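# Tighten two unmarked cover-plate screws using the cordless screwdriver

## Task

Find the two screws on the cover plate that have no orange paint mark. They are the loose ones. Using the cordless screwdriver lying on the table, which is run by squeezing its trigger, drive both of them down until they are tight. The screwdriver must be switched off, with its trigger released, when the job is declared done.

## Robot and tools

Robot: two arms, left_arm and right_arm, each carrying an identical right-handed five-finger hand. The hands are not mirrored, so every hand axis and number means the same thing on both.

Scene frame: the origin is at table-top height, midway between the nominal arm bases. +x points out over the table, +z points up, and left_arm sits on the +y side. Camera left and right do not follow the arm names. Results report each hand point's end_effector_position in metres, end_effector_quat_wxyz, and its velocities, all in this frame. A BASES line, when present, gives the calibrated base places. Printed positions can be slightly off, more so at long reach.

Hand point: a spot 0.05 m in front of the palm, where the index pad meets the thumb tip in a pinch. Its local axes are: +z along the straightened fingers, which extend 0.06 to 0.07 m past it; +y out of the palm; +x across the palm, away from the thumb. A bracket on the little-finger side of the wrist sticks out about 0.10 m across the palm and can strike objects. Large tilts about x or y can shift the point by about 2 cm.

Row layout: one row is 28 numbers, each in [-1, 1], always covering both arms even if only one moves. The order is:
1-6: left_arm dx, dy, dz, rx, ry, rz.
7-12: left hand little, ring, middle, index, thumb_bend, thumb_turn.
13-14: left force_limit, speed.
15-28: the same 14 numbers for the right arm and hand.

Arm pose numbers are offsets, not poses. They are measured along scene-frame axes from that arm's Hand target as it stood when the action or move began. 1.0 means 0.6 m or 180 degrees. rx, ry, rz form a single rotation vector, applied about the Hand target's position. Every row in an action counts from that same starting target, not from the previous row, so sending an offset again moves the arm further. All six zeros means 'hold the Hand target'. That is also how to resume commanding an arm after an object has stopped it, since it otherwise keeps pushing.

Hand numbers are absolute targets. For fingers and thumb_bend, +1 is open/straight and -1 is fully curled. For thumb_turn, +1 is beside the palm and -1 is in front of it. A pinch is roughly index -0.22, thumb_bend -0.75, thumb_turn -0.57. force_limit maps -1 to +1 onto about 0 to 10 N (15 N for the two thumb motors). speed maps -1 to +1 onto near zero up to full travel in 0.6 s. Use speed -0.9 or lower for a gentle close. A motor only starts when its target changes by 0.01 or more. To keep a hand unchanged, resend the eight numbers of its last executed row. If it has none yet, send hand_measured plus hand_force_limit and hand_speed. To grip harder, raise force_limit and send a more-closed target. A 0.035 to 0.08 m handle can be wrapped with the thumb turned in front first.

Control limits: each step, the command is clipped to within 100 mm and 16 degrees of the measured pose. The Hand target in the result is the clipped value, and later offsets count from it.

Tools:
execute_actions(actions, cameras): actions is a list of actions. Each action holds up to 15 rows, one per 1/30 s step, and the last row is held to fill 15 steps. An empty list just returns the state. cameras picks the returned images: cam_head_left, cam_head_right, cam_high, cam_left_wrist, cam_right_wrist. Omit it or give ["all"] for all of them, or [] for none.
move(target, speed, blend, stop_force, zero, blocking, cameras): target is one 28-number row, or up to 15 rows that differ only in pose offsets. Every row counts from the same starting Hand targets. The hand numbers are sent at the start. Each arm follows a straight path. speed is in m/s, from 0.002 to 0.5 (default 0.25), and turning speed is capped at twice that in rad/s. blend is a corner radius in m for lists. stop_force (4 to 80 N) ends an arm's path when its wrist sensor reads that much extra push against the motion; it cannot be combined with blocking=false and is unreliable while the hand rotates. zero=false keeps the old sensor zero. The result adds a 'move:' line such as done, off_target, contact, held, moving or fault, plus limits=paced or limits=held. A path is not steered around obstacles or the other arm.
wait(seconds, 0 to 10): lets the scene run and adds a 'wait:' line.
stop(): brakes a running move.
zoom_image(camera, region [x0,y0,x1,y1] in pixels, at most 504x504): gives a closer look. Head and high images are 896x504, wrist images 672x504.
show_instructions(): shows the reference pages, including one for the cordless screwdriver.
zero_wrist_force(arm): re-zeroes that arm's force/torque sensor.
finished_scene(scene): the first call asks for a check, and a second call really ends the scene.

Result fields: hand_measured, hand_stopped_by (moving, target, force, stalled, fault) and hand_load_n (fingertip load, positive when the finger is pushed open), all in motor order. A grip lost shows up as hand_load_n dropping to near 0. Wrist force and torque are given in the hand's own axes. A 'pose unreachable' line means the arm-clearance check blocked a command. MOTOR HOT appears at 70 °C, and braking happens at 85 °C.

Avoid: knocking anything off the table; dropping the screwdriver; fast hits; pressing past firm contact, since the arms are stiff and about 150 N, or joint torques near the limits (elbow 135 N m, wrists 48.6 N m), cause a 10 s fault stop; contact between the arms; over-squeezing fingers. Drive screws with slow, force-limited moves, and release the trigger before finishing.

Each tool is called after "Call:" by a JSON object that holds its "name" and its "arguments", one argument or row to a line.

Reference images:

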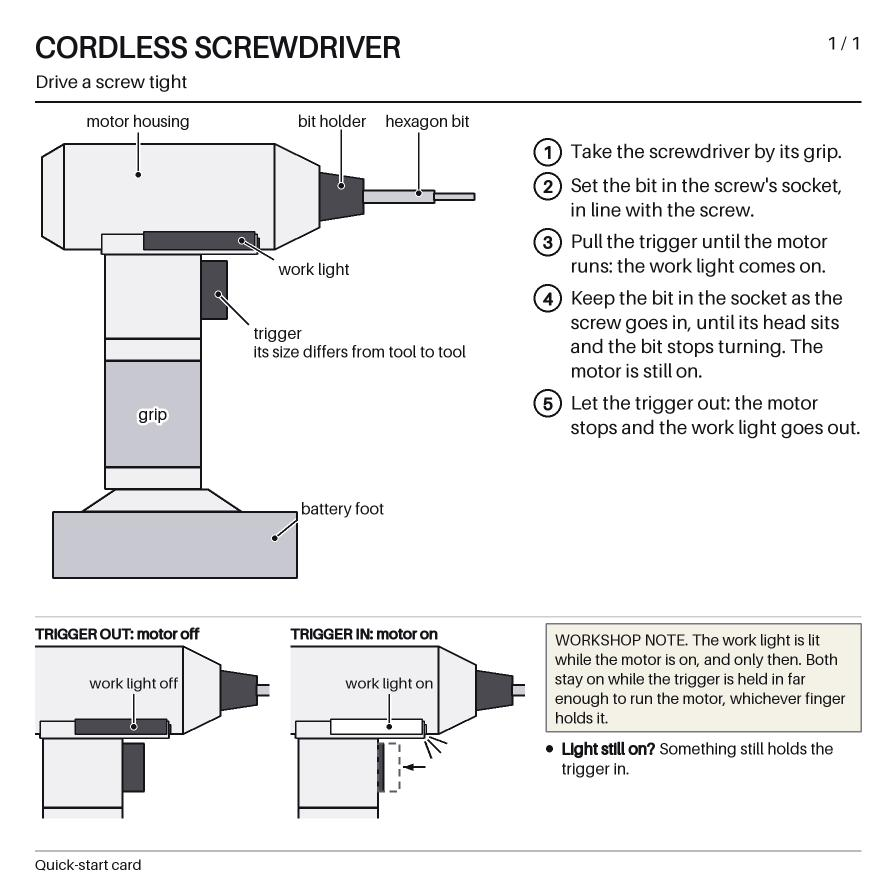

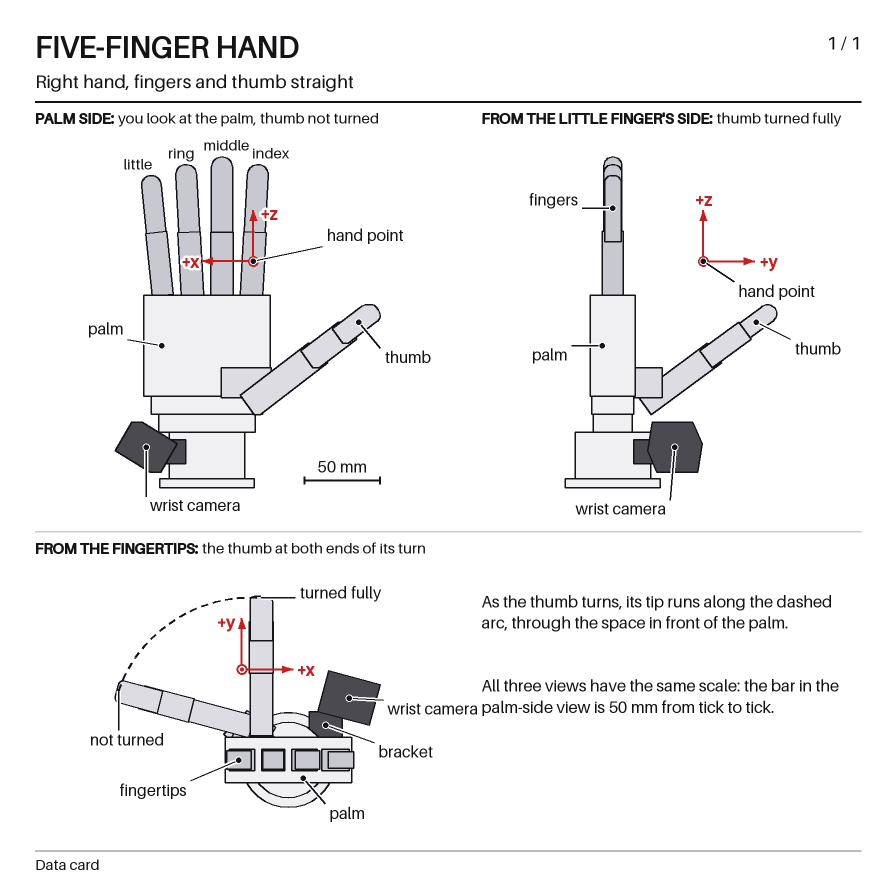

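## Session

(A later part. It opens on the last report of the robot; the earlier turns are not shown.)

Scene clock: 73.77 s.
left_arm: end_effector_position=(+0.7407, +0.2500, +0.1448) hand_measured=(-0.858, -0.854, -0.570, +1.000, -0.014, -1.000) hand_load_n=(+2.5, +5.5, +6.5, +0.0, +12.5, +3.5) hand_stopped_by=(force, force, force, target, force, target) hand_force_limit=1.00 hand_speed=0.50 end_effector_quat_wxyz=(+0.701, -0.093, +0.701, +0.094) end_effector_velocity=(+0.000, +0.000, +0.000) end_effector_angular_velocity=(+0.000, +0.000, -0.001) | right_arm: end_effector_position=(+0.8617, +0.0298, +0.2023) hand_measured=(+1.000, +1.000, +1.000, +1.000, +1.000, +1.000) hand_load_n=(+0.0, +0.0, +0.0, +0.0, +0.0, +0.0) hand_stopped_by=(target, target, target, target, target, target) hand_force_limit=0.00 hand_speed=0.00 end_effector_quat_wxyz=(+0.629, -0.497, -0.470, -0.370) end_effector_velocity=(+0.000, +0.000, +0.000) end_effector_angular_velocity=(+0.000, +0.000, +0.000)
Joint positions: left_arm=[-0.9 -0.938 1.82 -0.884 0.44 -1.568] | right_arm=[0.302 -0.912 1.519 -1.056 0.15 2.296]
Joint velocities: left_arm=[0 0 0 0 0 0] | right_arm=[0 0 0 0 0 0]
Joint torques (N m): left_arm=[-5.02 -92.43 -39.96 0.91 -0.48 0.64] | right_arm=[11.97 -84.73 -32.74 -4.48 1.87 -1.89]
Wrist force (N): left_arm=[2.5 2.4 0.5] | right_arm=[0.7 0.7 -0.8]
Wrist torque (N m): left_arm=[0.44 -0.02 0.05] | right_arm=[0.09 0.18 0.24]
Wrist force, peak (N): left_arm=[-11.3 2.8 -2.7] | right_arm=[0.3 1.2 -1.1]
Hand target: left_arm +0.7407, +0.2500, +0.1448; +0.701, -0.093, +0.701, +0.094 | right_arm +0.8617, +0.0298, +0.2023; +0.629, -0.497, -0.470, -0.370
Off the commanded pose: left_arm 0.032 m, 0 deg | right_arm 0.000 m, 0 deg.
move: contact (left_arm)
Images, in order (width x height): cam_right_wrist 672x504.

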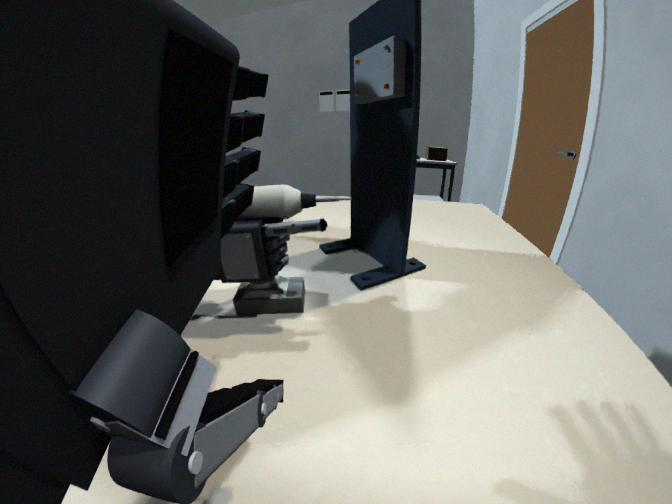

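Call:
{"name": "move", "arguments": {
  "target": [0,0,0,0,0,0,-0.3,-0.3,0.6,1,0.3,-1,0.6,-0.5,0,0,0,0,0,0,1,1,1,1,1,1,0,0],
  "cameras": ["cam_right_wrist","cam_left_wrist"]
}}

Call:
{"name": "zoom_image", "arguments": {
  "camera": "cam_right_wrist",
  "region": [220, 160, 360, 340]
}}

Scene clock: 75.87 s.
left_arm: end_effector_position=(+0.7407, +0.2500, +0.1448) hand_measured=(-0.300, -0.300, +0.600, +1.000, +0.300, -1.000) hand_load_n=(+0.5, +0.0, +0.0, +0.0, +0.0, -0.5) hand_stopped_by=(target, target, target, target, target, target) hand_force_limit=0.60 hand_speed=-0.50 end_effector_quat_wxyz=(+0.701, -0.093, +0.701, +0.094) end_effector_velocity=(+0.000, -0.001, +0.000) end_effector_angular_velocity=(+0.001, +0.001, -0.001) | right_arm: end_effector_position=(+0.8617, +0.0298, +0.2023) hand_measured=(+1.000, +1.000, +1.000, +1.000, +1.000, +1.000) hand_load_n=(+0.0, +0.0, +0.0, -0.5, +0.0, +0.0) hand_stopped_by=(target, target, target, target, target, target) hand_force_limit=0.00 hand_speed=0.00 end_effector_quat_wxyz=(+0.629, -0.497, -0.470, -0.370) end_effector_velocity=(+0.000, +0.000, +0.000) end_effector_angular_velocity=(+0.000, -0.002, +0.000)
Joint positions: left_arm=[-0.9 -0.938 1.82 -0.884 0.44 -1.568] | right_arm=[0.302 -0.912 1.519 -1.056 0.15 2.296]
Joint velocities: left_arm=[-0.001 0 0 0.001 0 0.001] | right_arm=[0 0 0 -0.001 0 0]
Joint torques (N m): left_arm=[-6.27 -81 -30.75 -2.25 -0.3 0.9] | right_arm=[11.64 -85.05 -33.32 -4.43 1.72 -1.35]
Wrist force (N): left_arm=[-0.5 1.6 -0.7] | right_arm=[0.5 0.4 -0.6]
Wrist torque (N m): left_arm=[0.41 0.34 -0.07] | right_arm=[0.05 0.20 0.23]
Wrist force, peak (N): left_arm=[3.0 3.0 0.1] | right_arm=[0.4 0.9 -0.9]
Hand target: left_arm +0.7407, +0.2500, +0.1448; +0.701, -0.093, +0.701, +0.094 | right_arm +0.8617, +0.0298, +0.2023; +0.629, -0.497, -0.470, -0.370
Off the commanded pose: left_arm 0.000 m, 0 deg | right_arm 0.000 m, 0 deg.
move: done
Images, in order (width x height): cam_left_wrist 672x504, cam_right_wrist 672x504.

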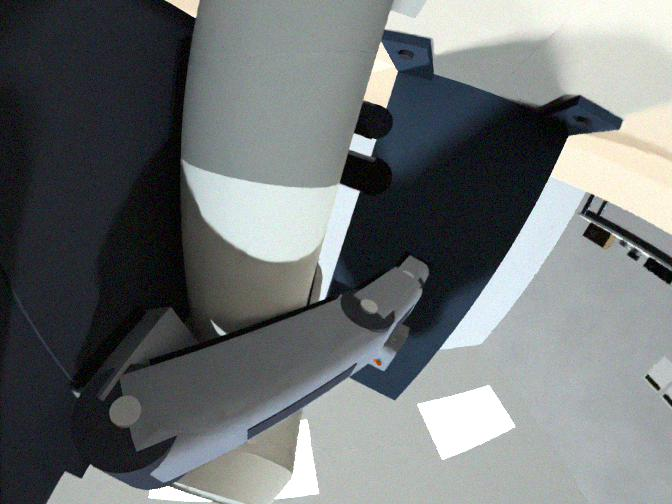

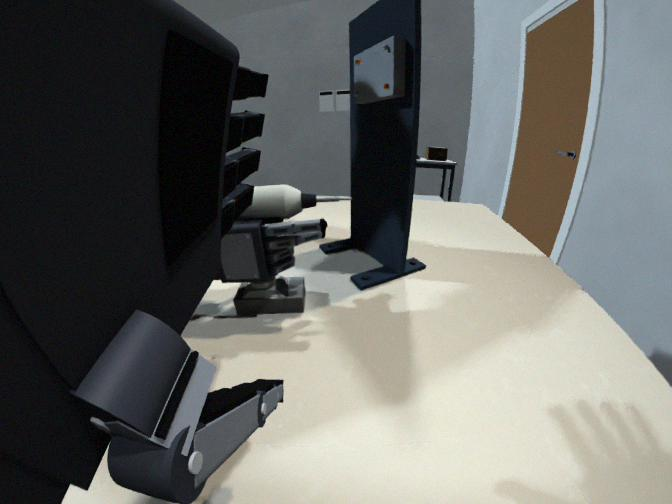

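Scaled by 2.800 from the camera's 672x504 image, which has a finer 960x720 frame.

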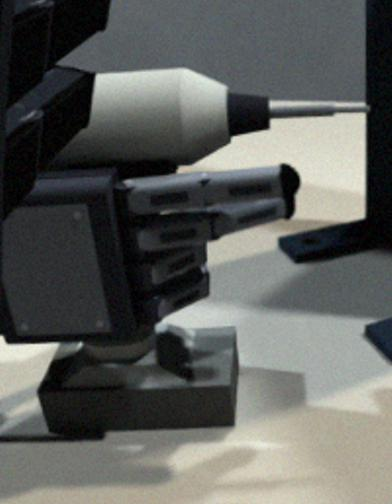

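Call:
{"name": "move", "arguments": {
  "target": [0,0,-0.03,0,0,0,-0.3,-0.3,0.6,1,0.3,-1,0.6,-0.5,0,0,0,0,0,0,1,1,1,1,1,1,0,0],
  "speed": 0.02,
  "stop_force": 8,
  "cameras": ["cam_right_wrist","cam_left_wrist"]
}}

Call:
{"name": "zoom_image", "arguments": {
  "camera": "cam_right_wrist",
  "region": [220, 160, 360, 340]
}}

Scene clock: 78.20 s.
left_arm: end_effector_position=(+0.7407, +0.2500, +0.1268) hand_measured=(-0.300, -0.300, +0.600, +1.000, +0.300, -1.000) hand_load_n=(+0.0, +0.0, +0.0, +0.0, +0.0, -0.5) hand_stopped_by=(target, target, target, target, target, target) hand_force_limit=0.60 hand_speed=-0.50 end_effector_quat_wxyz=(+0.701, -0.093, +0.701, +0.094) end_effector_velocity=(+0.000, +0.000, +0.000) end_effector_angular_velocity=(+0.001, +0.000, +0.001) | right_arm: end_effector_position=(+0.8617, +0.0298, +0.2023) hand_measured=(+1.000, +1.000, +1.000, +1.000, +1.000, +1.000) hand_load_n=(+0.0, +0.0, +0.0, +0.0, +0.0, +0.0) hand_stopped_by=(target, target, target, target, target, target) hand_force_limit=0.00 hand_speed=0.00 end_effector_quat_wxyz=(+0.629, -0.497, -0.470, -0.370) end_effector_velocity=(+0.000, +0.000, +0.000) end_effector_angular_velocity=(+0.000, +0.000, +0.000)
Joint positions: left_arm=[-0.9 -0.914 1.822 -0.91 0.44 -1.568] | right_arm=[0.302 -0.912 1.519 -1.056 0.15 2.296]
Joint velocities: left_arm=[0 0 0 0 -0.001 0.001] | right_arm=[0 0 0 0 0 0]
Joint torques (N m): left_arm=[-10.18 -88.21 -22.23 2.11 0.01 2.75] | right_arm=[11.24 -87.61 -33.53 -4.46 1.79 -0.75]
Wrist force (N): left_arm=[-1.4 2.4 -0.6] | right_arm=[-0.2 0.9 -0.5]
Wrist torque (N m): left_arm=[0.43 0.33 -0.12] | right_arm=[0.11 0.31 0.19]
Wrist force, peak (N): left_arm=[-1.9 2.9 -0.4] | right_arm=[0.1 0.7 -1.3]
Hand target: left_arm +0.7407, +0.2500, +0.1268; +0.701, -0.093, +0.701, +0.094 | right_arm +0.8617, +0.0298, +0.2023; +0.629, -0.497, -0.470, -0.370
Off the commanded pose: left_arm 0.000 m, 0 deg | right_arm 0.000 m, 0 deg.
move: done
Images, in order (width x height): cam_left_wrist 672x504, cam_right_wrist 672x504.

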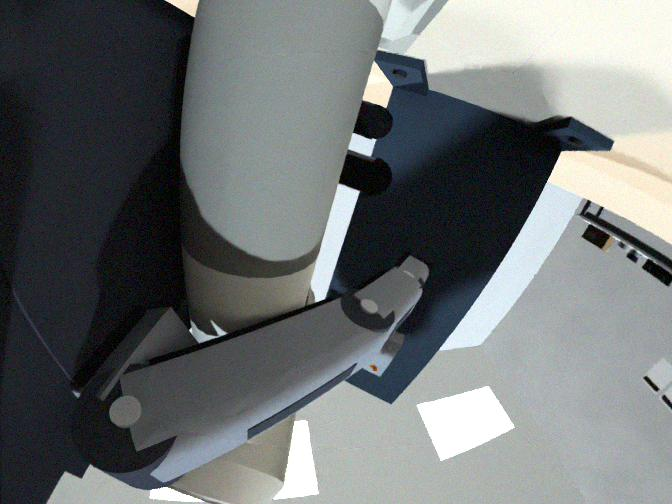

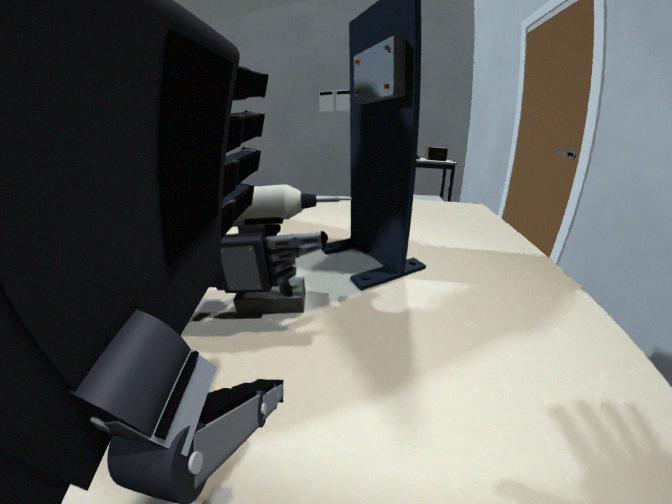

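Scaled by 2.800 from the camera's 672x504 image, which has a finer 960x720 frame.

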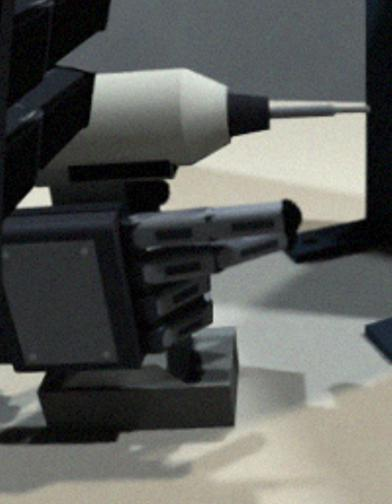

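Call:
{"name": "move", "arguments": {
  "target": [0,0,0.0035,0,0,0,-0.98,-0.98,-0.97,1,-0.98,-1,0.0,-0.7,0,0,0,0,0,0,1,1,1,1,1,1,0,0],
  "cameras": ["cam_right_wrist"]
}}

Call:
{"name": "move", "arguments": {
  "target": [0,0,0,0,0,0,-1,-1,-1,1,-1,-1,1.0,-0.7,0,0,0,0,0,0,1,1,1,1,1,1,0,0],
  "cameras": ["cam_right_wrist"]
}}

Call:
{"name": "zoom_image", "arguments": {
  "camera": "cam_right_wrist",
  "region": [220, 160, 360, 340]
}}

Scene clock: 80.67 s.
left_arm: end_effector_position=(+0.7407, +0.2500, +0.1289) hand_measured=(-0.862, -0.846, -0.362, +1.000, -0.140, -1.000) hand_load_n=(+8.5, +5.0, +7.5, -0.5, +9.5, +3.0) hand_stopped_by=(force, force, force, target, force, target) hand_force_limit=0.00 hand_speed=-0.70 end_effector_quat_wxyz=(+0.701, -0.093, +0.701, +0.094) end_effector_velocity=(+0.000, +0.000, +0.000) end_effector_angular_velocity=(+0.002, +0.001, +0.001) | right_arm: end_effector_position=(+0.8617, +0.0298, +0.2023) hand_measured=(+1.000, +1.000, +1.000, +1.000, +1.000, +1.000) hand_load_n=(+0.0, +0.0, +0.0, +0.0, +0.0, +0.0) hand_stopped_by=(target, target, target, target, target, target) hand_force_limit=0.00 hand_speed=0.00 end_effector_quat_wxyz=(+0.629, -0.497, -0.470, -0.370) end_effector_velocity=(+0.000, +0.000, +0.000) end_effector_angular_velocity=(+0.001, -0.001, +0.000)
Joint positions: left_arm=[-0.9 -0.917 1.822 -0.907 0.44 -1.568] | right_arm=[0.302 -0.912 1.519 -1.056 0.15 2.296]
Joint velocities: left_arm=[0 0 0 0 -0.001 0.001] | right_arm=[0 0 0 -0.001 0 0]
Joint torques (N m): left_arm=[-5.36 -57.02 -30.82 -2.56 0.04 0.23] | right_arm=[9.32 -86.83 -34.78 -4.36 1.77 -0.1]
Wrist force (N): left_arm=[-3.6 0.6 -0.5] | right_arm=[0.5 0.9 -0.6]
Wrist torque (N m): left_arm=[0.49 -0.08 -0.71] | right_arm=[0.12 0.20 0.24]
Wrist force, peak (N): left_arm=[-4.6 0.5 0.2] | right_arm=[0.5 1.0 -1.1]
Hand target: left_arm +0.7407, +0.2500, +0.1289; +0.701, -0.093, +0.701, +0.094 | right_arm +0.8617, +0.0298, +0.2023; +0.629, -0.497, -0.470, -0.370
Off the commanded pose: left_arm 0.000 m, 0 deg | right_arm 0.000 m, 0 deg.
move: done
Images, in order (width x height): cam_right_wrist 672x504.

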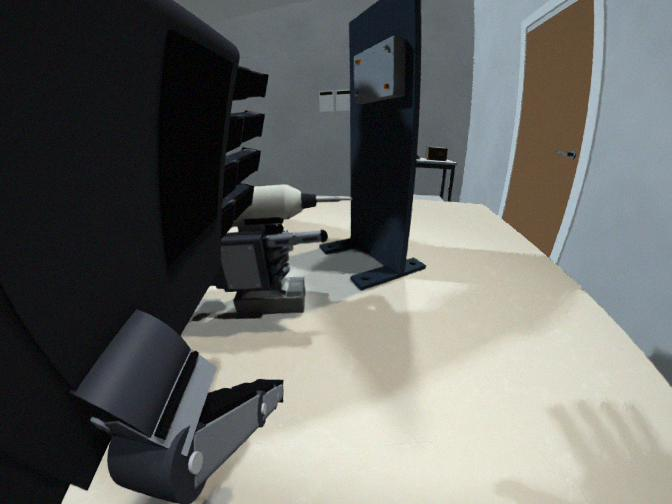

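Scene clock: 81.37 s.
left_arm: end_effector_position=(+0.7407, +0.2500, +0.1289) hand_measured=(-0.872, -0.860, -0.374, +1.000, -0.164, -1.000) hand_load_n=(+12.5, +11.5, +13.0, +0.0, +15.0, +3.5) hand_stopped_by=(force, force, force, target, force, target) hand_force_limit=1.00 hand_speed=-0.70 end_effector_quat_wxyz=(+0.701, -0.093, +0.701, +0.094) end_effector_velocity=(+0.000, +0.000, +0.000) end_effector_angular_velocity=(-0.001, -0.001, +0.000) | right_arm: end_effector_position=(+0.8617, +0.0298, +0.2023) hand_measured=(+1.000, +1.000, +1.000, +1.000, +1.000, +1.000) hand_load_n=(+0.0, +0.0, +0.0, +0.0, +0.0, +0.0) hand_stopped_by=(target, target, target, target, target, target) hand_force_limit=0.00 hand_speed=0.00 end_effector_quat_wxyz=(+0.629, -0.497, -0.470, -0.370) end_effector_velocity=(+0.000, +0.000, -0.001) end_effector_angular_velocity=(-0.001, +0.002, +0.000)
Joint positions: left_arm=[-0.9 -0.917 1.822 -0.907 0.44 -1.568] | right_arm=[0.302 -0.912 1.519 -1.056 0.15 2.296]
Joint velocities: left_arm=[0 0 0 -0.001 0 0] | right_arm=[0 0.001 0 0.001 0 0]
Joint torques (N m): left_arm=[-5.77 -56.7 -25.15 -2.46 -0.25 -0.86] | right_arm=[8.74 -88.1 -34.62 -4.46 1.87 -0.16]
Wrist force (N): left_arm=[-4.2 1.8 1.0] | right_arm=[-0.2 0.8 -0.8]
Wrist torque (N m): left_arm=[0.42 -0.26 -0.61] | right_arm=[0.10 0.32 0.19]
Wrist force, peak (N): left_arm=[-4.6 1.8 1.0] | right_arm=[0.4 0.8 -1.0]
Hand target: left_arm +0.7407, +0.2500, +0.1289; +0.701, -0.093, +0.701, +0.094 | right_arm +0.8617, +0.0298, +0.2023; +0.629, -0.497, -0.470, -0.370
Off the commanded pose: left_arm 0.000 m, 0 deg | right_arm 0.000 m, 0 deg.
move: done
Images, in order (width x height): cam_right_wrist 672x504.

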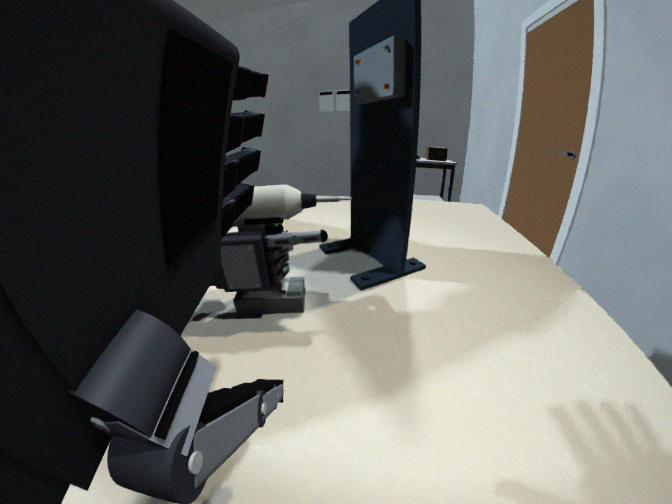

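Scaled by 2.800 from the camera's 672x504 image, which has a finer 960x720 frame.

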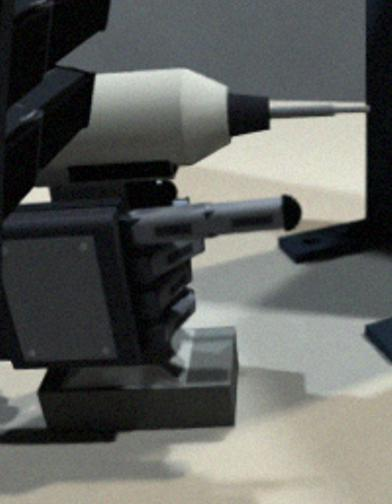

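Call:
{"name": "move", "arguments": {
  "target": [0,0,0.1,0,0,0,-1,-1,-1,1,-1,-1,1.0,-0.7,0,0,0,0,0,0,1,1,1,1,1,1,0,0],
  "speed": 0.05,
  "cameras": ["cam_right_wrist"]
}}

Call:
{"name": "zoom_image", "arguments": {
  "camera": "cam_right_wrist",
  "region": [220, 120, 360, 300]
}}

Scene clock: 83.07 s.
left_arm: end_effector_position=(+0.7408, +0.2499, +0.1891) hand_measured=(-0.872, -0.860, -0.374, +1.000, -0.164, -1.000) hand_load_n=(+0.0, +5.0, +14.0, +0.0, +14.0, +2.5) hand_stopped_by=(force, force, force, target, force, target) hand_force_limit=1.00 hand_speed=-0.70 end_effector_quat_wxyz=(+0.701, -0.093, +0.701, +0.094) end_effector_velocity=(+0.000, -0.001, -0.001) end_effector_angular_velocity=(+0.000, -0.001, -0.001) | right_arm: end_effector_position=(+0.8617, +0.0298, +0.2023) hand_measured=(+1.000, +1.000, +1.000, +1.000, +1.000, +1.000) hand_load_n=(+0.0, +0.0, +0.0, +0.0, +0.0, +0.0) hand_stopped_by=(target, target, target, target, target, target) hand_force_limit=0.00 hand_speed=0.00 end_effector_quat_wxyz=(+0.629, -0.497, -0.470, -0.370) end_effector_velocity=(+0.000, +0.000, +0.000) end_effector_angular_velocity=(+0.000, -0.001, +0.000)
Joint positions: left_arm=[-0.9 -0.994 1.81 -0.818 0.44 -1.568] | right_arm=[0.302 -0.912 1.519 -1.056 0.15 2.296]
Joint velocities: left_arm=[-0.001 0.002 0 -0.004 0 0.001] | right_arm=[0 0 0 -0.001 0 0]
Joint torques (N m): left_arm=[0.41 -57.33 -34.4 -4.97 0.72 -1.97] | right_arm=[8.36 -87.82 -35.27 -4.38 1.77 -0.15]
Wrist force (N): left_arm=[5.6 3.0 -0.1] | right_arm=[0.2 0.7 -0.5]
Wrist torque (N m): left_arm=[0.50 0.12 0.08] | right_arm=[0.08 0.24 0.21]
Wrist force, peak (N): left_arm=[6.4 2.7 -0.3] | right_arm=[0.3 1.1 -0.8]
Hand target: left_arm +0.7408, +0.2499, +0.1889; +0.701, -0.093, +0.701, +0.094 | right_arm +0.8617, +0.0298, +0.2023; +0.629, -0.497, -0.470, -0.370
Off the commanded pose: left_arm 0.000 m, 0 deg | right_arm 0.000 m, 0 deg.
move: done
Images, in order (width x height): cam_right_wrist 672x504.

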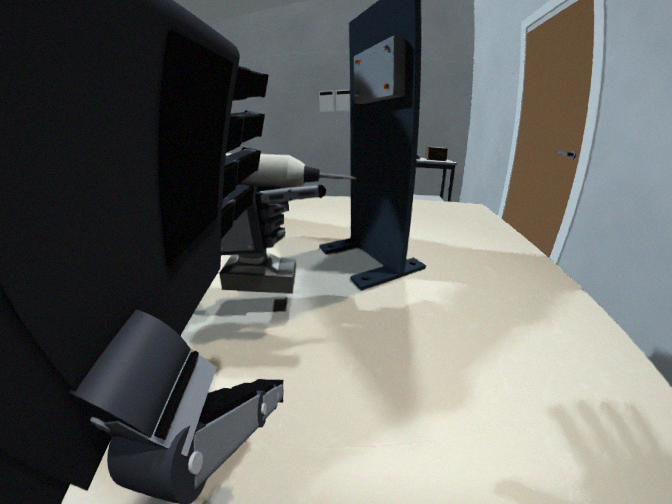

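Scaled by 2.800 from the camera's 672x504 image, which has a finer 960x720 frame.

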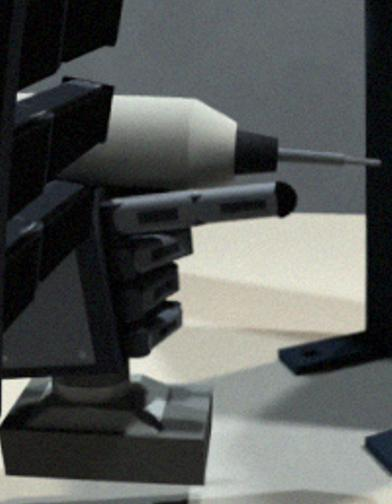

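Call:
{"name": "move", "arguments": {
  "target": [0,0,0,0,0,0,-0.97,-0.97,-0.97,1,-0.97,-1,1.0,-0.5,0,0,0,0,0,0,1,1,1,1,1,1,0,0],
  "cameras": ["cam_right_wrist"]
}}

Call:
{"name": "zoom_image", "arguments": {
  "camera": "cam_right_wrist",
  "region": [220, 120, 360, 300]
}}

Scene clock: 84.10 s.
left_arm: end_effector_position=(+0.7408, +0.2499, +0.1889) hand_measured=(-0.922, -0.878, -0.374, +1.000, -0.164, -1.000) hand_load_n=(+11.5, +9.5, +13.5, +0.0, +14.0, +4.5) hand_stopped_by=(force, force, force, target, force, target) hand_force_limit=1.00 hand_speed=-0.50 end_effector_quat_wxyz=(+0.701, -0.093, +0.701, +0.094) end_effector_velocity=(+0.000, +0.001, +0.000) end_effector_angular_velocity=(+0.000, +0.000, +0.001) | right_arm: end_effector_position=(+0.8617, +0.0298, +0.2023) hand_measured=(+1.000, +1.000, +1.000, +1.000, +1.000, +1.000) hand_load_n=(+0.0, +0.0, +0.0, -0.5, +0.0, +0.0) hand_stopped_by=(target, target, target, target, target, target) hand_force_limit=0.00 hand_speed=0.00 end_effector_quat_wxyz=(+0.629, -0.497, -0.470, -0.370) end_effector_velocity=(+0.000, +0.000, -0.001) end_effector_angular_velocity=(+0.000, +0.001, +0.000)
Joint positions: left_arm=[-0.9 -0.993 1.81 -0.818 0.44 -1.568] | right_arm=[0.302 -0.912 1.519 -1.056 0.15 2.296]
Joint velocities: left_arm=[0.001 0 0 0 0 0] | right_arm=[0 0.001 0 -0.001 0 0]
Joint torques (N m): left_arm=[-2.63 -58.49 -20.63 -4.72 -0.36 -3.21] | right_arm=[6.79 -87.74 -35.43 -4.32 1.68 -0.18]
Wrist force (N): left_arm=[5.2 3.0 -0.6] | right_arm=[0.0 0.6 -0.9]
Wrist torque (N m): left_arm=[0.53 0.19 0.05] | right_arm=[0.09 0.29 0.20]
Wrist force, peak (N): left_arm=[5.9 2.6 -0.7] | right_arm=[0.6 0.9 -1.1]
Hand target: left_arm +0.7408, +0.2499, +0.1889; +0.701, -0.093, +0.701, +0.094 | right_arm +0.8617, +0.0298, +0.2023; +0.629, -0.497, -0.470, -0.370
Off the commanded pose: left_arm 0.000 m, 0 deg | right_arm 0.000 m, 0 deg.
move: done
Images, in order (width x height): cam_right_wrist 672x504.

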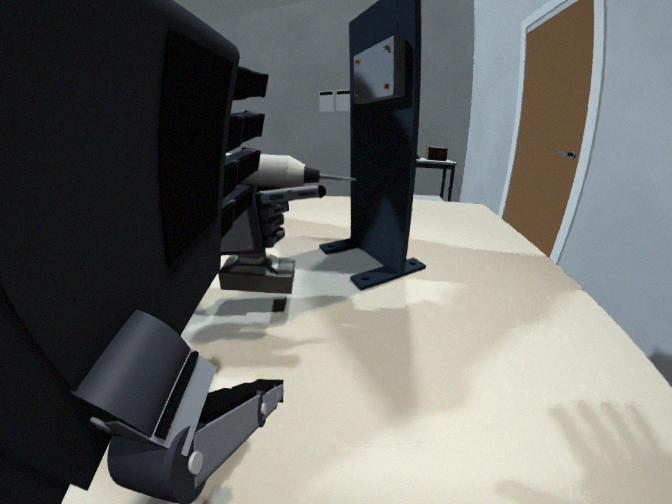

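Scaled by 2.800 from the camera's 672x504 image, which has a finer 960x720 frame.

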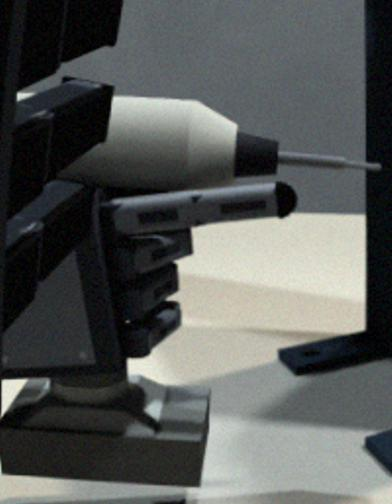

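Call:
{"name": "move", "arguments": {
  "target": [0,0,-0.05,0,0,0,-0.97,-0.97,-0.97,1,-0.97,-1,1.0,-0.5,0,0,0,0,0,0,1,1,1,1,1,1,0,0],
  "speed": 0.05,
  "cameras": []
}}

Call:
{"name": "move", "arguments": {
  "target": [0,0,-0.06,0,0,0,-0.97,-0.97,-0.97,1,-0.97,-1,1.0,-0.5,0,0,0,0,0,0,1,1,1,1,1,1,0,0],
  "speed": 0.01,
  "stop_force": 8,
  "cameras": ["cam_right_wrist"]
}}

Call:
{"name": "zoom_image", "arguments": {
  "camera": "cam_right_wrist",
  "region": [220, 160, 360, 340]
}}

Scene clock: 86.87 s.
left_arm: end_effector_position=(+0.7407, +0.2500, +0.1587) hand_measured=(-0.922, -0.878, -0.374, +1.000, -0.164, -1.000) hand_load_n=(+11.5, +9.5, +13.5, +0.0, +14.5, +4.5) hand_stopped_by=(force, force, force, target, force, target) hand_force_limit=1.00 hand_speed=-0.50 end_effector_quat_wxyz=(+0.701, -0.093, +0.701, +0.094) end_effector_velocity=(-0.001, -0.001, +0.002) end_effector_angular_velocity=(+0.001, +0.001, -0.001) | right_arm: end_effector_position=(+0.8617, +0.0298, +0.2023) hand_measured=(+1.000, +1.000, +1.000, +1.000, +1.000, +1.000) hand_load_n=(+0.0, +0.0, +0.0, +0.0, +0.0, +0.0) hand_stopped_by=(target, target, target, target, target, target) hand_force_limit=0.00 hand_speed=0.00 end_effector_quat_wxyz=(+0.629, -0.497, -0.470, -0.370) end_effector_velocity=(+0.000, +0.000, -0.001) end_effector_angular_velocity=(-0.001, +0.002, +0.000)
Joint positions: left_arm=[-0.9 -0.956 1.817 -0.864 0.44 -1.568] | right_arm=[0.302 -0.912 1.519 -1.056 0.15 2.296]
Joint velocities: left_arm=[-0.001 -0.003 0 0.004 0 0] | right_arm=[0 0.001 0 0.001 0 0]
Joint torques (N m): left_arm=[-5.67 -97.61 -27.51 2.56 -1.09 3.21] | right_arm=[5.62 -88.38 -36.44 -4.37 1.66 -0.11]
Wrist force (N): left_arm=[5.2 2.6 -0.7] | right_arm=[0.3 0.9 -0.9]
Wrist torque (N m): left_arm=[0.46 0.18 0.04] | right_arm=[0.13 0.24 0.23]
Wrist force, peak (N): left_arm=[6.3 2.6 -0.6] | right_arm=[0.4 0.8 -1.0]
Hand target: left_arm +0.7407, +0.2500, +0.1589; +0.701, -0.093, +0.701, +0.094 | right_arm +0.8617, +0.0298, +0.2023; +0.629, -0.497, -0.470, -0.370
Off the commanded pose: left_arm 0.000 m, 0 deg | right_arm 0.000 m, 0 deg.
move: done
No camera images: "cameras" was empty.

Scene clock: 88.80 s.
left_arm: end_effector_position=(+0.7407, +0.2500, +0.1507) hand_measured=(-0.922, -0.878, -0.374, +1.000, -0.164, -1.000) hand_load_n=(+11.5, +9.5, +13.0, +0.0, +14.5, +4.5) hand_stopped_by=(force, force, force, target, force, target) hand_force_limit=1.00 hand_speed=-0.50 end_effector_quat_wxyz=(+0.701, -0.093, +0.701, +0.094) end_effector_velocity=(+0.000, +0.000, +0.000) end_effector_angular_velocity=(+0.000, +0.000, +0.000) | right_arm: end_effector_position=(+0.8617, +0.0298, +0.2023) hand_measured=(+1.000, +1.000, +1.000, +1.000, +1.000, +1.000) hand_load_n=(+0.0, +0.0, +0.0, +0.0, +0.0, +0.0) hand_stopped_by=(target, target, target, target, target, target) hand_force_limit=0.00 hand_speed=0.00 end_effector_quat_wxyz=(+0.629, -0.497, -0.470, -0.370) end_effector_velocity=(+0.000, +0.000, +0.001) end_effector_angular_velocity=(+0.000, +0.000, +0.000)
Joint positions: left_arm=[-0.9 -0.946 1.819 -0.875 0.44 -1.568] | right_arm=[0.302 -0.912 1.519 -1.056 0.15 2.296]
Joint velocities: left_arm=[0 0 0 0 0 0] | right_arm=[0 -0.001 0 0.001 0 0]
Joint torques (N m): left_arm=[-5.98 -91.38 -24.96 1.41 0.25 1.39] | right_arm=[5.27 -90.34 -37.03 -4.36 1.72 -0.13]
Wrist force (N): left_arm=[3.4 2.2 -0.1] | right_arm=[0.2 0.6 -0.8]
Wrist torque (N m): left_arm=[0.42 0.05 0.03] | right_arm=[0.09 0.26 0.21]
Wrist force, peak (N): left_arm=[-7.4 2.0 -3.2] | right_arm=[-0.2 1.0 -1.1]
Hand target: left_arm +0.7407, +0.2500, +0.1508; +0.701, -0.093, +0.701, +0.094 | right_arm +0.8617, +0.0298, +0.2023; +0.629, -0.497, -0.470, -0.370
Off the commanded pose: left_arm 0.028 m, 0 deg | right_arm 0.000 m, 0 deg.
move: contact (left_arm)
Images, in order (width x height): cam_right_wrist 672x504.

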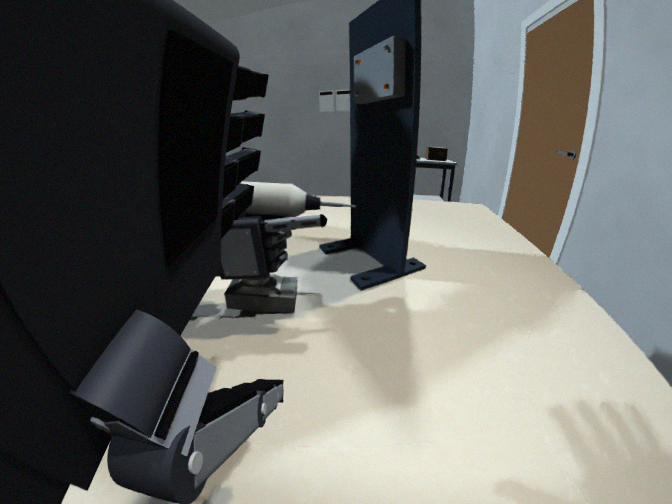

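Scaled by 2.800 from the camera's 672x504 image, which has a finer 960x720 frame.

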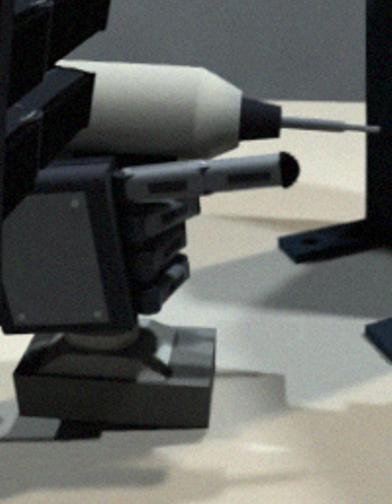

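Call:
{"name": "move", "arguments": {
  "target": [-0.021,-0.0056,0.004,0.0072,-0.0268,0,-0.97,-0.97,-0.97,1,-0.97,-1,1.0,-0.5,0,0,0,0,0,0,1,1,1,1,1,1,0,0],
  "speed": 0.05,
  "cameras": []
}}

Call:
{"name": "move", "arguments": {
  "target": [0,0,-0.02,0,0,0,-0.97,-0.97,-0.97,1,-0.97,-1,1.0,-0.5,0,0,0,0,0,0,1,1,1,1,1,1,0,0],
  "speed": 0.01,
  "stop_force": 8,
  "cameras": ["cam_right_wrist"]
}}

Call:
{"name": "zoom_image", "arguments": {
  "camera": "cam_right_wrist",
  "region": [220, 160, 360, 340]
}}

Scene clock: 90.37 s.
left_arm: end_effector_position=(+0.7280, +0.2466, +0.1531) hand_measured=(-0.922, -0.878, -0.374, +1.000, -0.164, -1.000) hand_load_n=(+11.0, +9.5, +13.5, +0.0, +14.5, +4.0) hand_stopped_by=(force, force, force, target, force, target) hand_force_limit=1.00 hand_speed=-0.50 end_effector_quat_wxyz=(+0.731, -0.089, +0.670, +0.097) end_effector_velocity=(+0.000, +0.000, +0.000) end_effector_angular_velocity=(+0.000, -0.001, +0.000) | right_arm: end_effector_position=(+0.8617, +0.0298, +0.2023) hand_measured=(+1.000, +1.000, +1.000, +1.000, +1.000, +1.000) hand_load_n=(+0.0, +0.0, +0.0, -0.5, +0.0, +0.0) hand_stopped_by=(target, target, target, target, target, target) hand_force_limit=0.00 hand_speed=0.00 end_effector_quat_wxyz=(+0.629, -0.497, -0.470, -0.370) end_effector_velocity=(+0.000, +0.000, +0.000) end_effector_angular_velocity=(+0.000, -0.001, +0.000)
Joint positions: left_arm=[-0.912 -0.946 1.887 -1.149 0.437 -1.38] | right_arm=[0.302 -0.912 1.519 -1.056 0.15 2.296]
Joint velocities: left_arm=[0 0 -0.001 -0.001 0.001 0.001] | right_arm=[0 0 0 0 0 0]
Joint torques (N m): left_arm=[8.69 -58.45 -42.5 -1.7 2.7 -2.48] | right_arm=[3.94 -90.92 -37.43 -4.46 1.74 -0.01]
Wrist force (N): left_arm=[5.3 2.6 -1.0] | right_arm=[0.0 0.7 -0.6]
Wrist torque (N m): left_arm=[0.47 0.18 0.05] | right_arm=[0.09 0.29 0.21]
Wrist force, peak (N): left_arm=[5.7 2.9 -1.0] | right_arm=[0.2 1.2 -0.8]
Hand target: left_arm +0.7281, +0.2467, +0.1531; +0.731, -0.089, +0.670, +0.097 | right_arm +0.8617, +0.0298, +0.2023; +0.629, -0.497, -0.470, -0.370
Off the commanded pose: left_arm 0.000 m, 0 deg | right_arm 0.000 m, 0 deg.
move: done
No camera images: "cameras" was empty.

Scene clock: 91.87 s.
left_arm: end_effector_position=(+0.7282, +0.2466, +0.1495) hand_measured=(-0.922, -0.878, -0.374, +1.000, -0.164, -1.000) hand_load_n=(+11.5, +9.5, +13.5, +0.0, +14.5, +4.5) hand_stopped_by=(force, force, force, target, force, target) hand_force_limit=1.00 hand_speed=-0.50 end_effector_quat_wxyz=(+0.731, -0.089, +0.669, +0.097) end_effector_velocity=(+0.000, +0.001, +0.001) end_effector_angular_velocity=(+0.000, +0.000, +0.000) | right_arm: end_effector_position=(+0.8617, +0.0298, +0.2023) hand_measured=(+1.000, +1.000, +1.000, +1.000, +1.000, +1.000) hand_load_n=(+0.0, +0.0, +0.0, +0.0, +0.0, +0.0) hand_stopped_by=(target, target, target, target, target, target) hand_force_limit=0.00 hand_speed=0.00 end_effector_quat_wxyz=(+0.629, -0.497, -0.470, -0.370) end_effector_velocity=(+0.000, +0.000, +0.000) end_effector_angular_velocity=(+0.000, +0.000, +0.000)
Joint positions: left_arm=[-0.912 -0.941 1.887 -1.155 0.437 -1.38] | right_arm=[0.302 -0.912 1.519 -1.056 0.15 2.296]
Joint velocities: left_arm=[0.001 -0.001 0 0 0 0.001] | right_arm=[0 0 0 -0.001 0 0]
Joint torques (N m): left_arm=[7.55 -94.61 -36.59 0.41 1.46 -2.9] | right_arm=[3.82 -90.49 -38.02 -4.36 1.68 -0.1]
Wrist force (N): left_arm=[2.8 2.2 -0.2] | right_arm=[0.0 1.0 -0.8]
Wrist torque (N m): left_arm=[0.43 0.07 0.00] | right_arm=[0.15 0.29 0.20]
Wrist force, peak (N): left_arm=[-8.1 2.6 -2.5] | right_arm=[0.2 0.8 -1.2]
Hand target: left_arm +0.7282, +0.2466, +0.1495; +0.731, -0.089, +0.669, +0.097 | right_arm +0.8617, +0.0298, +0.2023; +0.629, -0.497, -0.470, -0.370
Off the commanded pose: left_arm 0.008 m, 0 deg | right_arm 0.000 m, 0 deg.
move: contact (left_arm)
Images, in order (width x height): cam_right_wrist 672x504.

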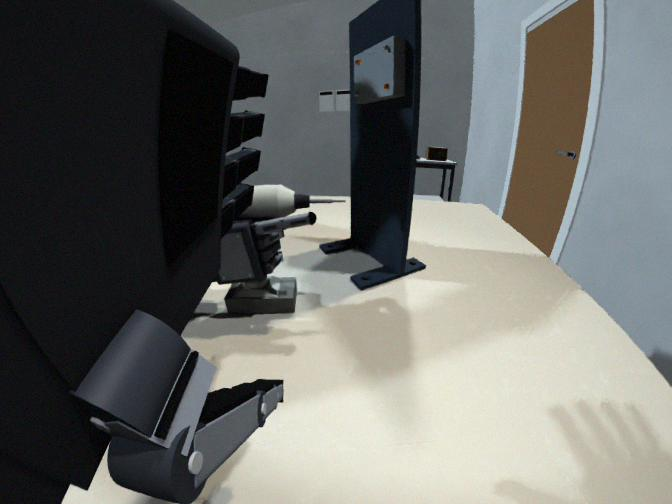

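Scaled by 2.800 from the camera's 672x504 image, which has a finer 960x720 frame.

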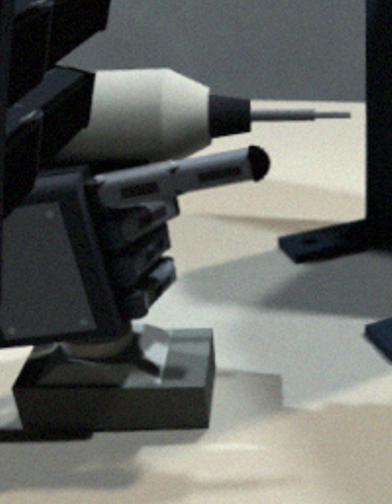

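Call:
{"name": "move", "arguments": {
  "target": [0,0,0,0,0,0,-0.2,-0.2,0.6,1,0.5,-1,0.6,-0.5,0,0,0,0,0,0,1,1,1,1,1,1,0,0],
  "cameras": []
}}

Call:
{"name": "move", "arguments": {
  "target": [0,0,0,-0.0072,0.0268,0,-0.2,-0.2,0.6,1,0.5,-1,0.6,-0.5,0,0,0,0,0,0,1,1,1,1,1,1,0,0],
  "speed": 0.05,
  "cameras": ["cam_right_wrist","cam_left_wrist"]
}}

Call:
{"name": "zoom_image", "arguments": {
  "camera": "cam_right_wrist",
  "region": [220, 160, 360, 340]
}}

Scene clock: 94.70 s.
left_arm: end_effector_position=(+0.7282, +0.2465, +0.1495) hand_measured=(-0.200, -0.200, +0.600, +1.000, +0.500, -1.000) hand_load_n=(+0.0, +0.0, +0.0, +0.0, +0.0, -0.5) hand_stopped_by=(target, target, target, target, target, target) hand_force_limit=0.60 hand_speed=-0.50 end_effector_quat_wxyz=(+0.731, -0.089, +0.669, +0.097) end_effector_velocity=(+0.000, -0.001, +0.000) end_effector_angular_velocity=(-0.002, +0.000, -0.001) | right_arm: end_effector_position=(+0.8617, +0.0298, +0.2023) hand_measured=(+1.000, +1.000, +1.000, +1.000, +1.000, +1.000) hand_load_n=(+0.0, +0.0, +0.0, +0.0, +0.0, +0.0) hand_stopped_by=(target, target, target, target, target, target) hand_force_limit=0.00 hand_speed=0.00 end_effector_quat_wxyz=(+0.629, -0.497, -0.470, -0.370) end_effector_velocity=(+0.000, +0.000, +0.002) end_effector_angular_velocity=(+0.001, -0.002, +0.000)
Joint positions: left_arm=[-0.912 -0.941 1.887 -1.155 0.437 -1.38] | right_arm=[0.302 -0.912 1.519 -1.056 0.15 2.296]
Joint velocities: left_arm=[-0.001 0 0 0 0 -0.002] | right_arm=[0 -0.002 0 -0.001 0 0]
Joint torques (N m): left_arm=[-1.44 -73.63 -30.9 -4.37 2.33 -1.95] | right_arm=[2.13 -90.89 -38.73 -4.2 1.57 -0.05]
Wrist force (N): left_arm=[-1.6 2.5 -0.5] | right_arm=[0.4 0.8 -0.7]
Wrist torque (N m): left_arm=[0.43 0.36 -0.14] | right_arm=[0.10 0.22 0.23]
Wrist force, peak (N): left_arm=[3.6 3.3 -0.1] | right_arm=[0.0 1.2 -0.9]
Hand target: left_arm +0.7282, +0.2466, +0.1495; +0.731, -0.089, +0.669, +0.097 | right_arm +0.8617, +0.0298, +0.2023; +0.629, -0.497, -0.470, -0.370
Off the commanded pose: left_arm 0.000 m, 0 deg | right_arm 0.000 m, 0 deg.
move: done
No camera images: "cameras" was empty.

Scene clock: 96.00 s.
left_arm: end_effector_position=(+0.7282, +0.2464, +0.1497) hand_measured=(-0.200, -0.200, +0.600, +1.000, +0.500, -1.000) hand_load_n=(+0.0, +0.0, +0.0, +0.0, +0.0, -0.5) hand_stopped_by=(target, target, target, target, target, target) hand_force_limit=0.60 hand_speed=-0.50 end_effector_quat_wxyz=(+0.701, -0.093, +0.701, +0.093) end_effector_velocity=(+0.000, +0.000, -0.001) end_effector_angular_velocity=(+0.002, +0.001, -0.001) | right_arm: end_effector_position=(+0.8617, +0.0298, +0.2023) hand_measured=(+1.000, +1.000, +1.000, +1.000, +1.000, +1.000) hand_load_n=(+0.0, +0.0, +0.0, +0.0, +0.0, +0.0) hand_stopped_by=(target, target, target, target, target, target) hand_force_limit=0.00 hand_speed=0.00 end_effector_quat_wxyz=(+0.629, -0.497, -0.470, -0.370) end_effector_velocity=(+0.000, +0.000, +0.002) end_effector_angular_velocity=(+0.000, -0.001, +0.000)
Joint positions: left_arm=[-0.917 -0.953 1.836 -0.886 0.423 -1.568] | right_arm=[0.302 -0.912 1.519 -1.056 0.15 2.296]
Joint velocities: left_arm=[0 0 0.001 0.001 0.001 0] | right_arm=[0 -0.002 0 0.001 0 0]
Joint torques (N m): left_arm=[-9.6 -72.49 -15.97 -1.65 -0.18 3.16] | right_arm=[1.65 -90.54 -39.34 -4.35 1.54 -0.07]
Wrist force (N): left_arm=[-1.7 2.4 -0.4] | right_arm=[0.2 0.5 -0.7]
Wrist torque (N m): left_arm=[0.43 0.37 -0.13] | right_arm=[0.07 0.24 0.21]
Wrist force, peak (N): left_arm=[-1.3 2.9 0.2] | right_arm=[0.2 1.2 -0.9]
Hand target: left_arm +0.7282, +0.2465, +0.1496; +0.701, -0.093, +0.701, +0.094 | right_arm +0.8617, +0.0298, +0.2023; +0.629, -0.497, -0.470, -0.370
Off the commanded pose: left_arm 0.000 m, 0 deg | right_arm 0.000 m, 0 deg.
move: done
Images, in order (width x height): cam_left_wrist 672x504, cam_right_wrist 672x504.

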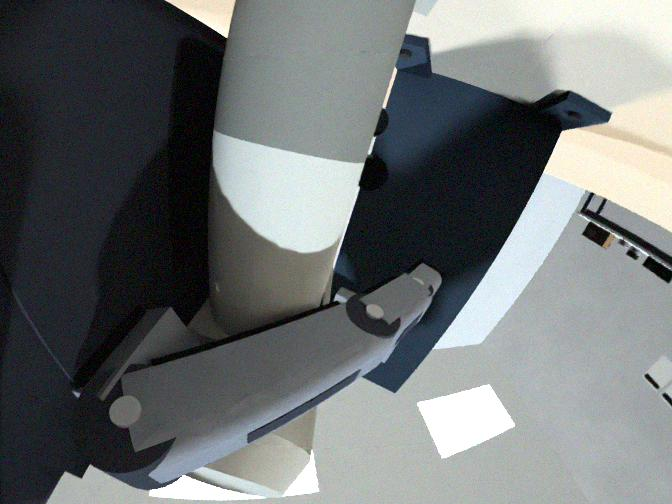

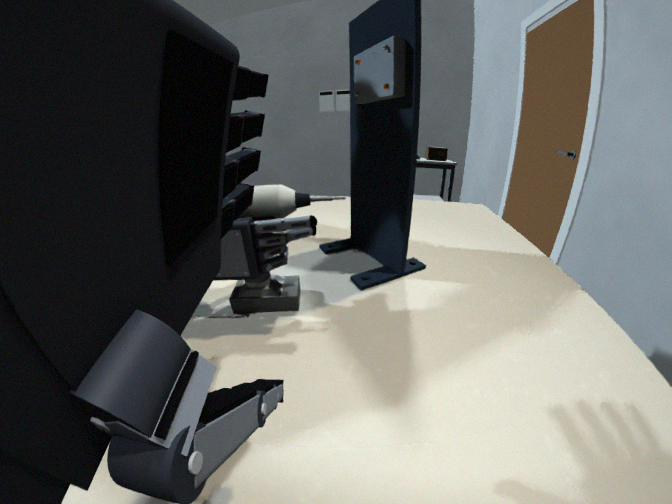

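Scaled by 2.800 from the camera's 672x504 image, which has a finer 960x720 frame.

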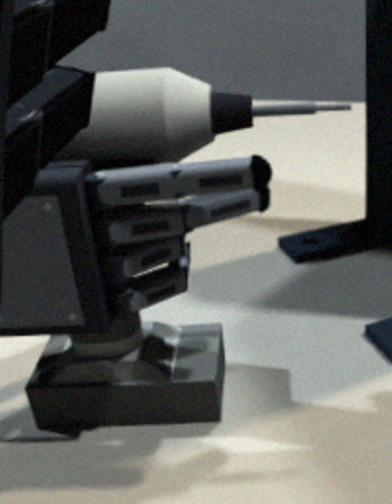

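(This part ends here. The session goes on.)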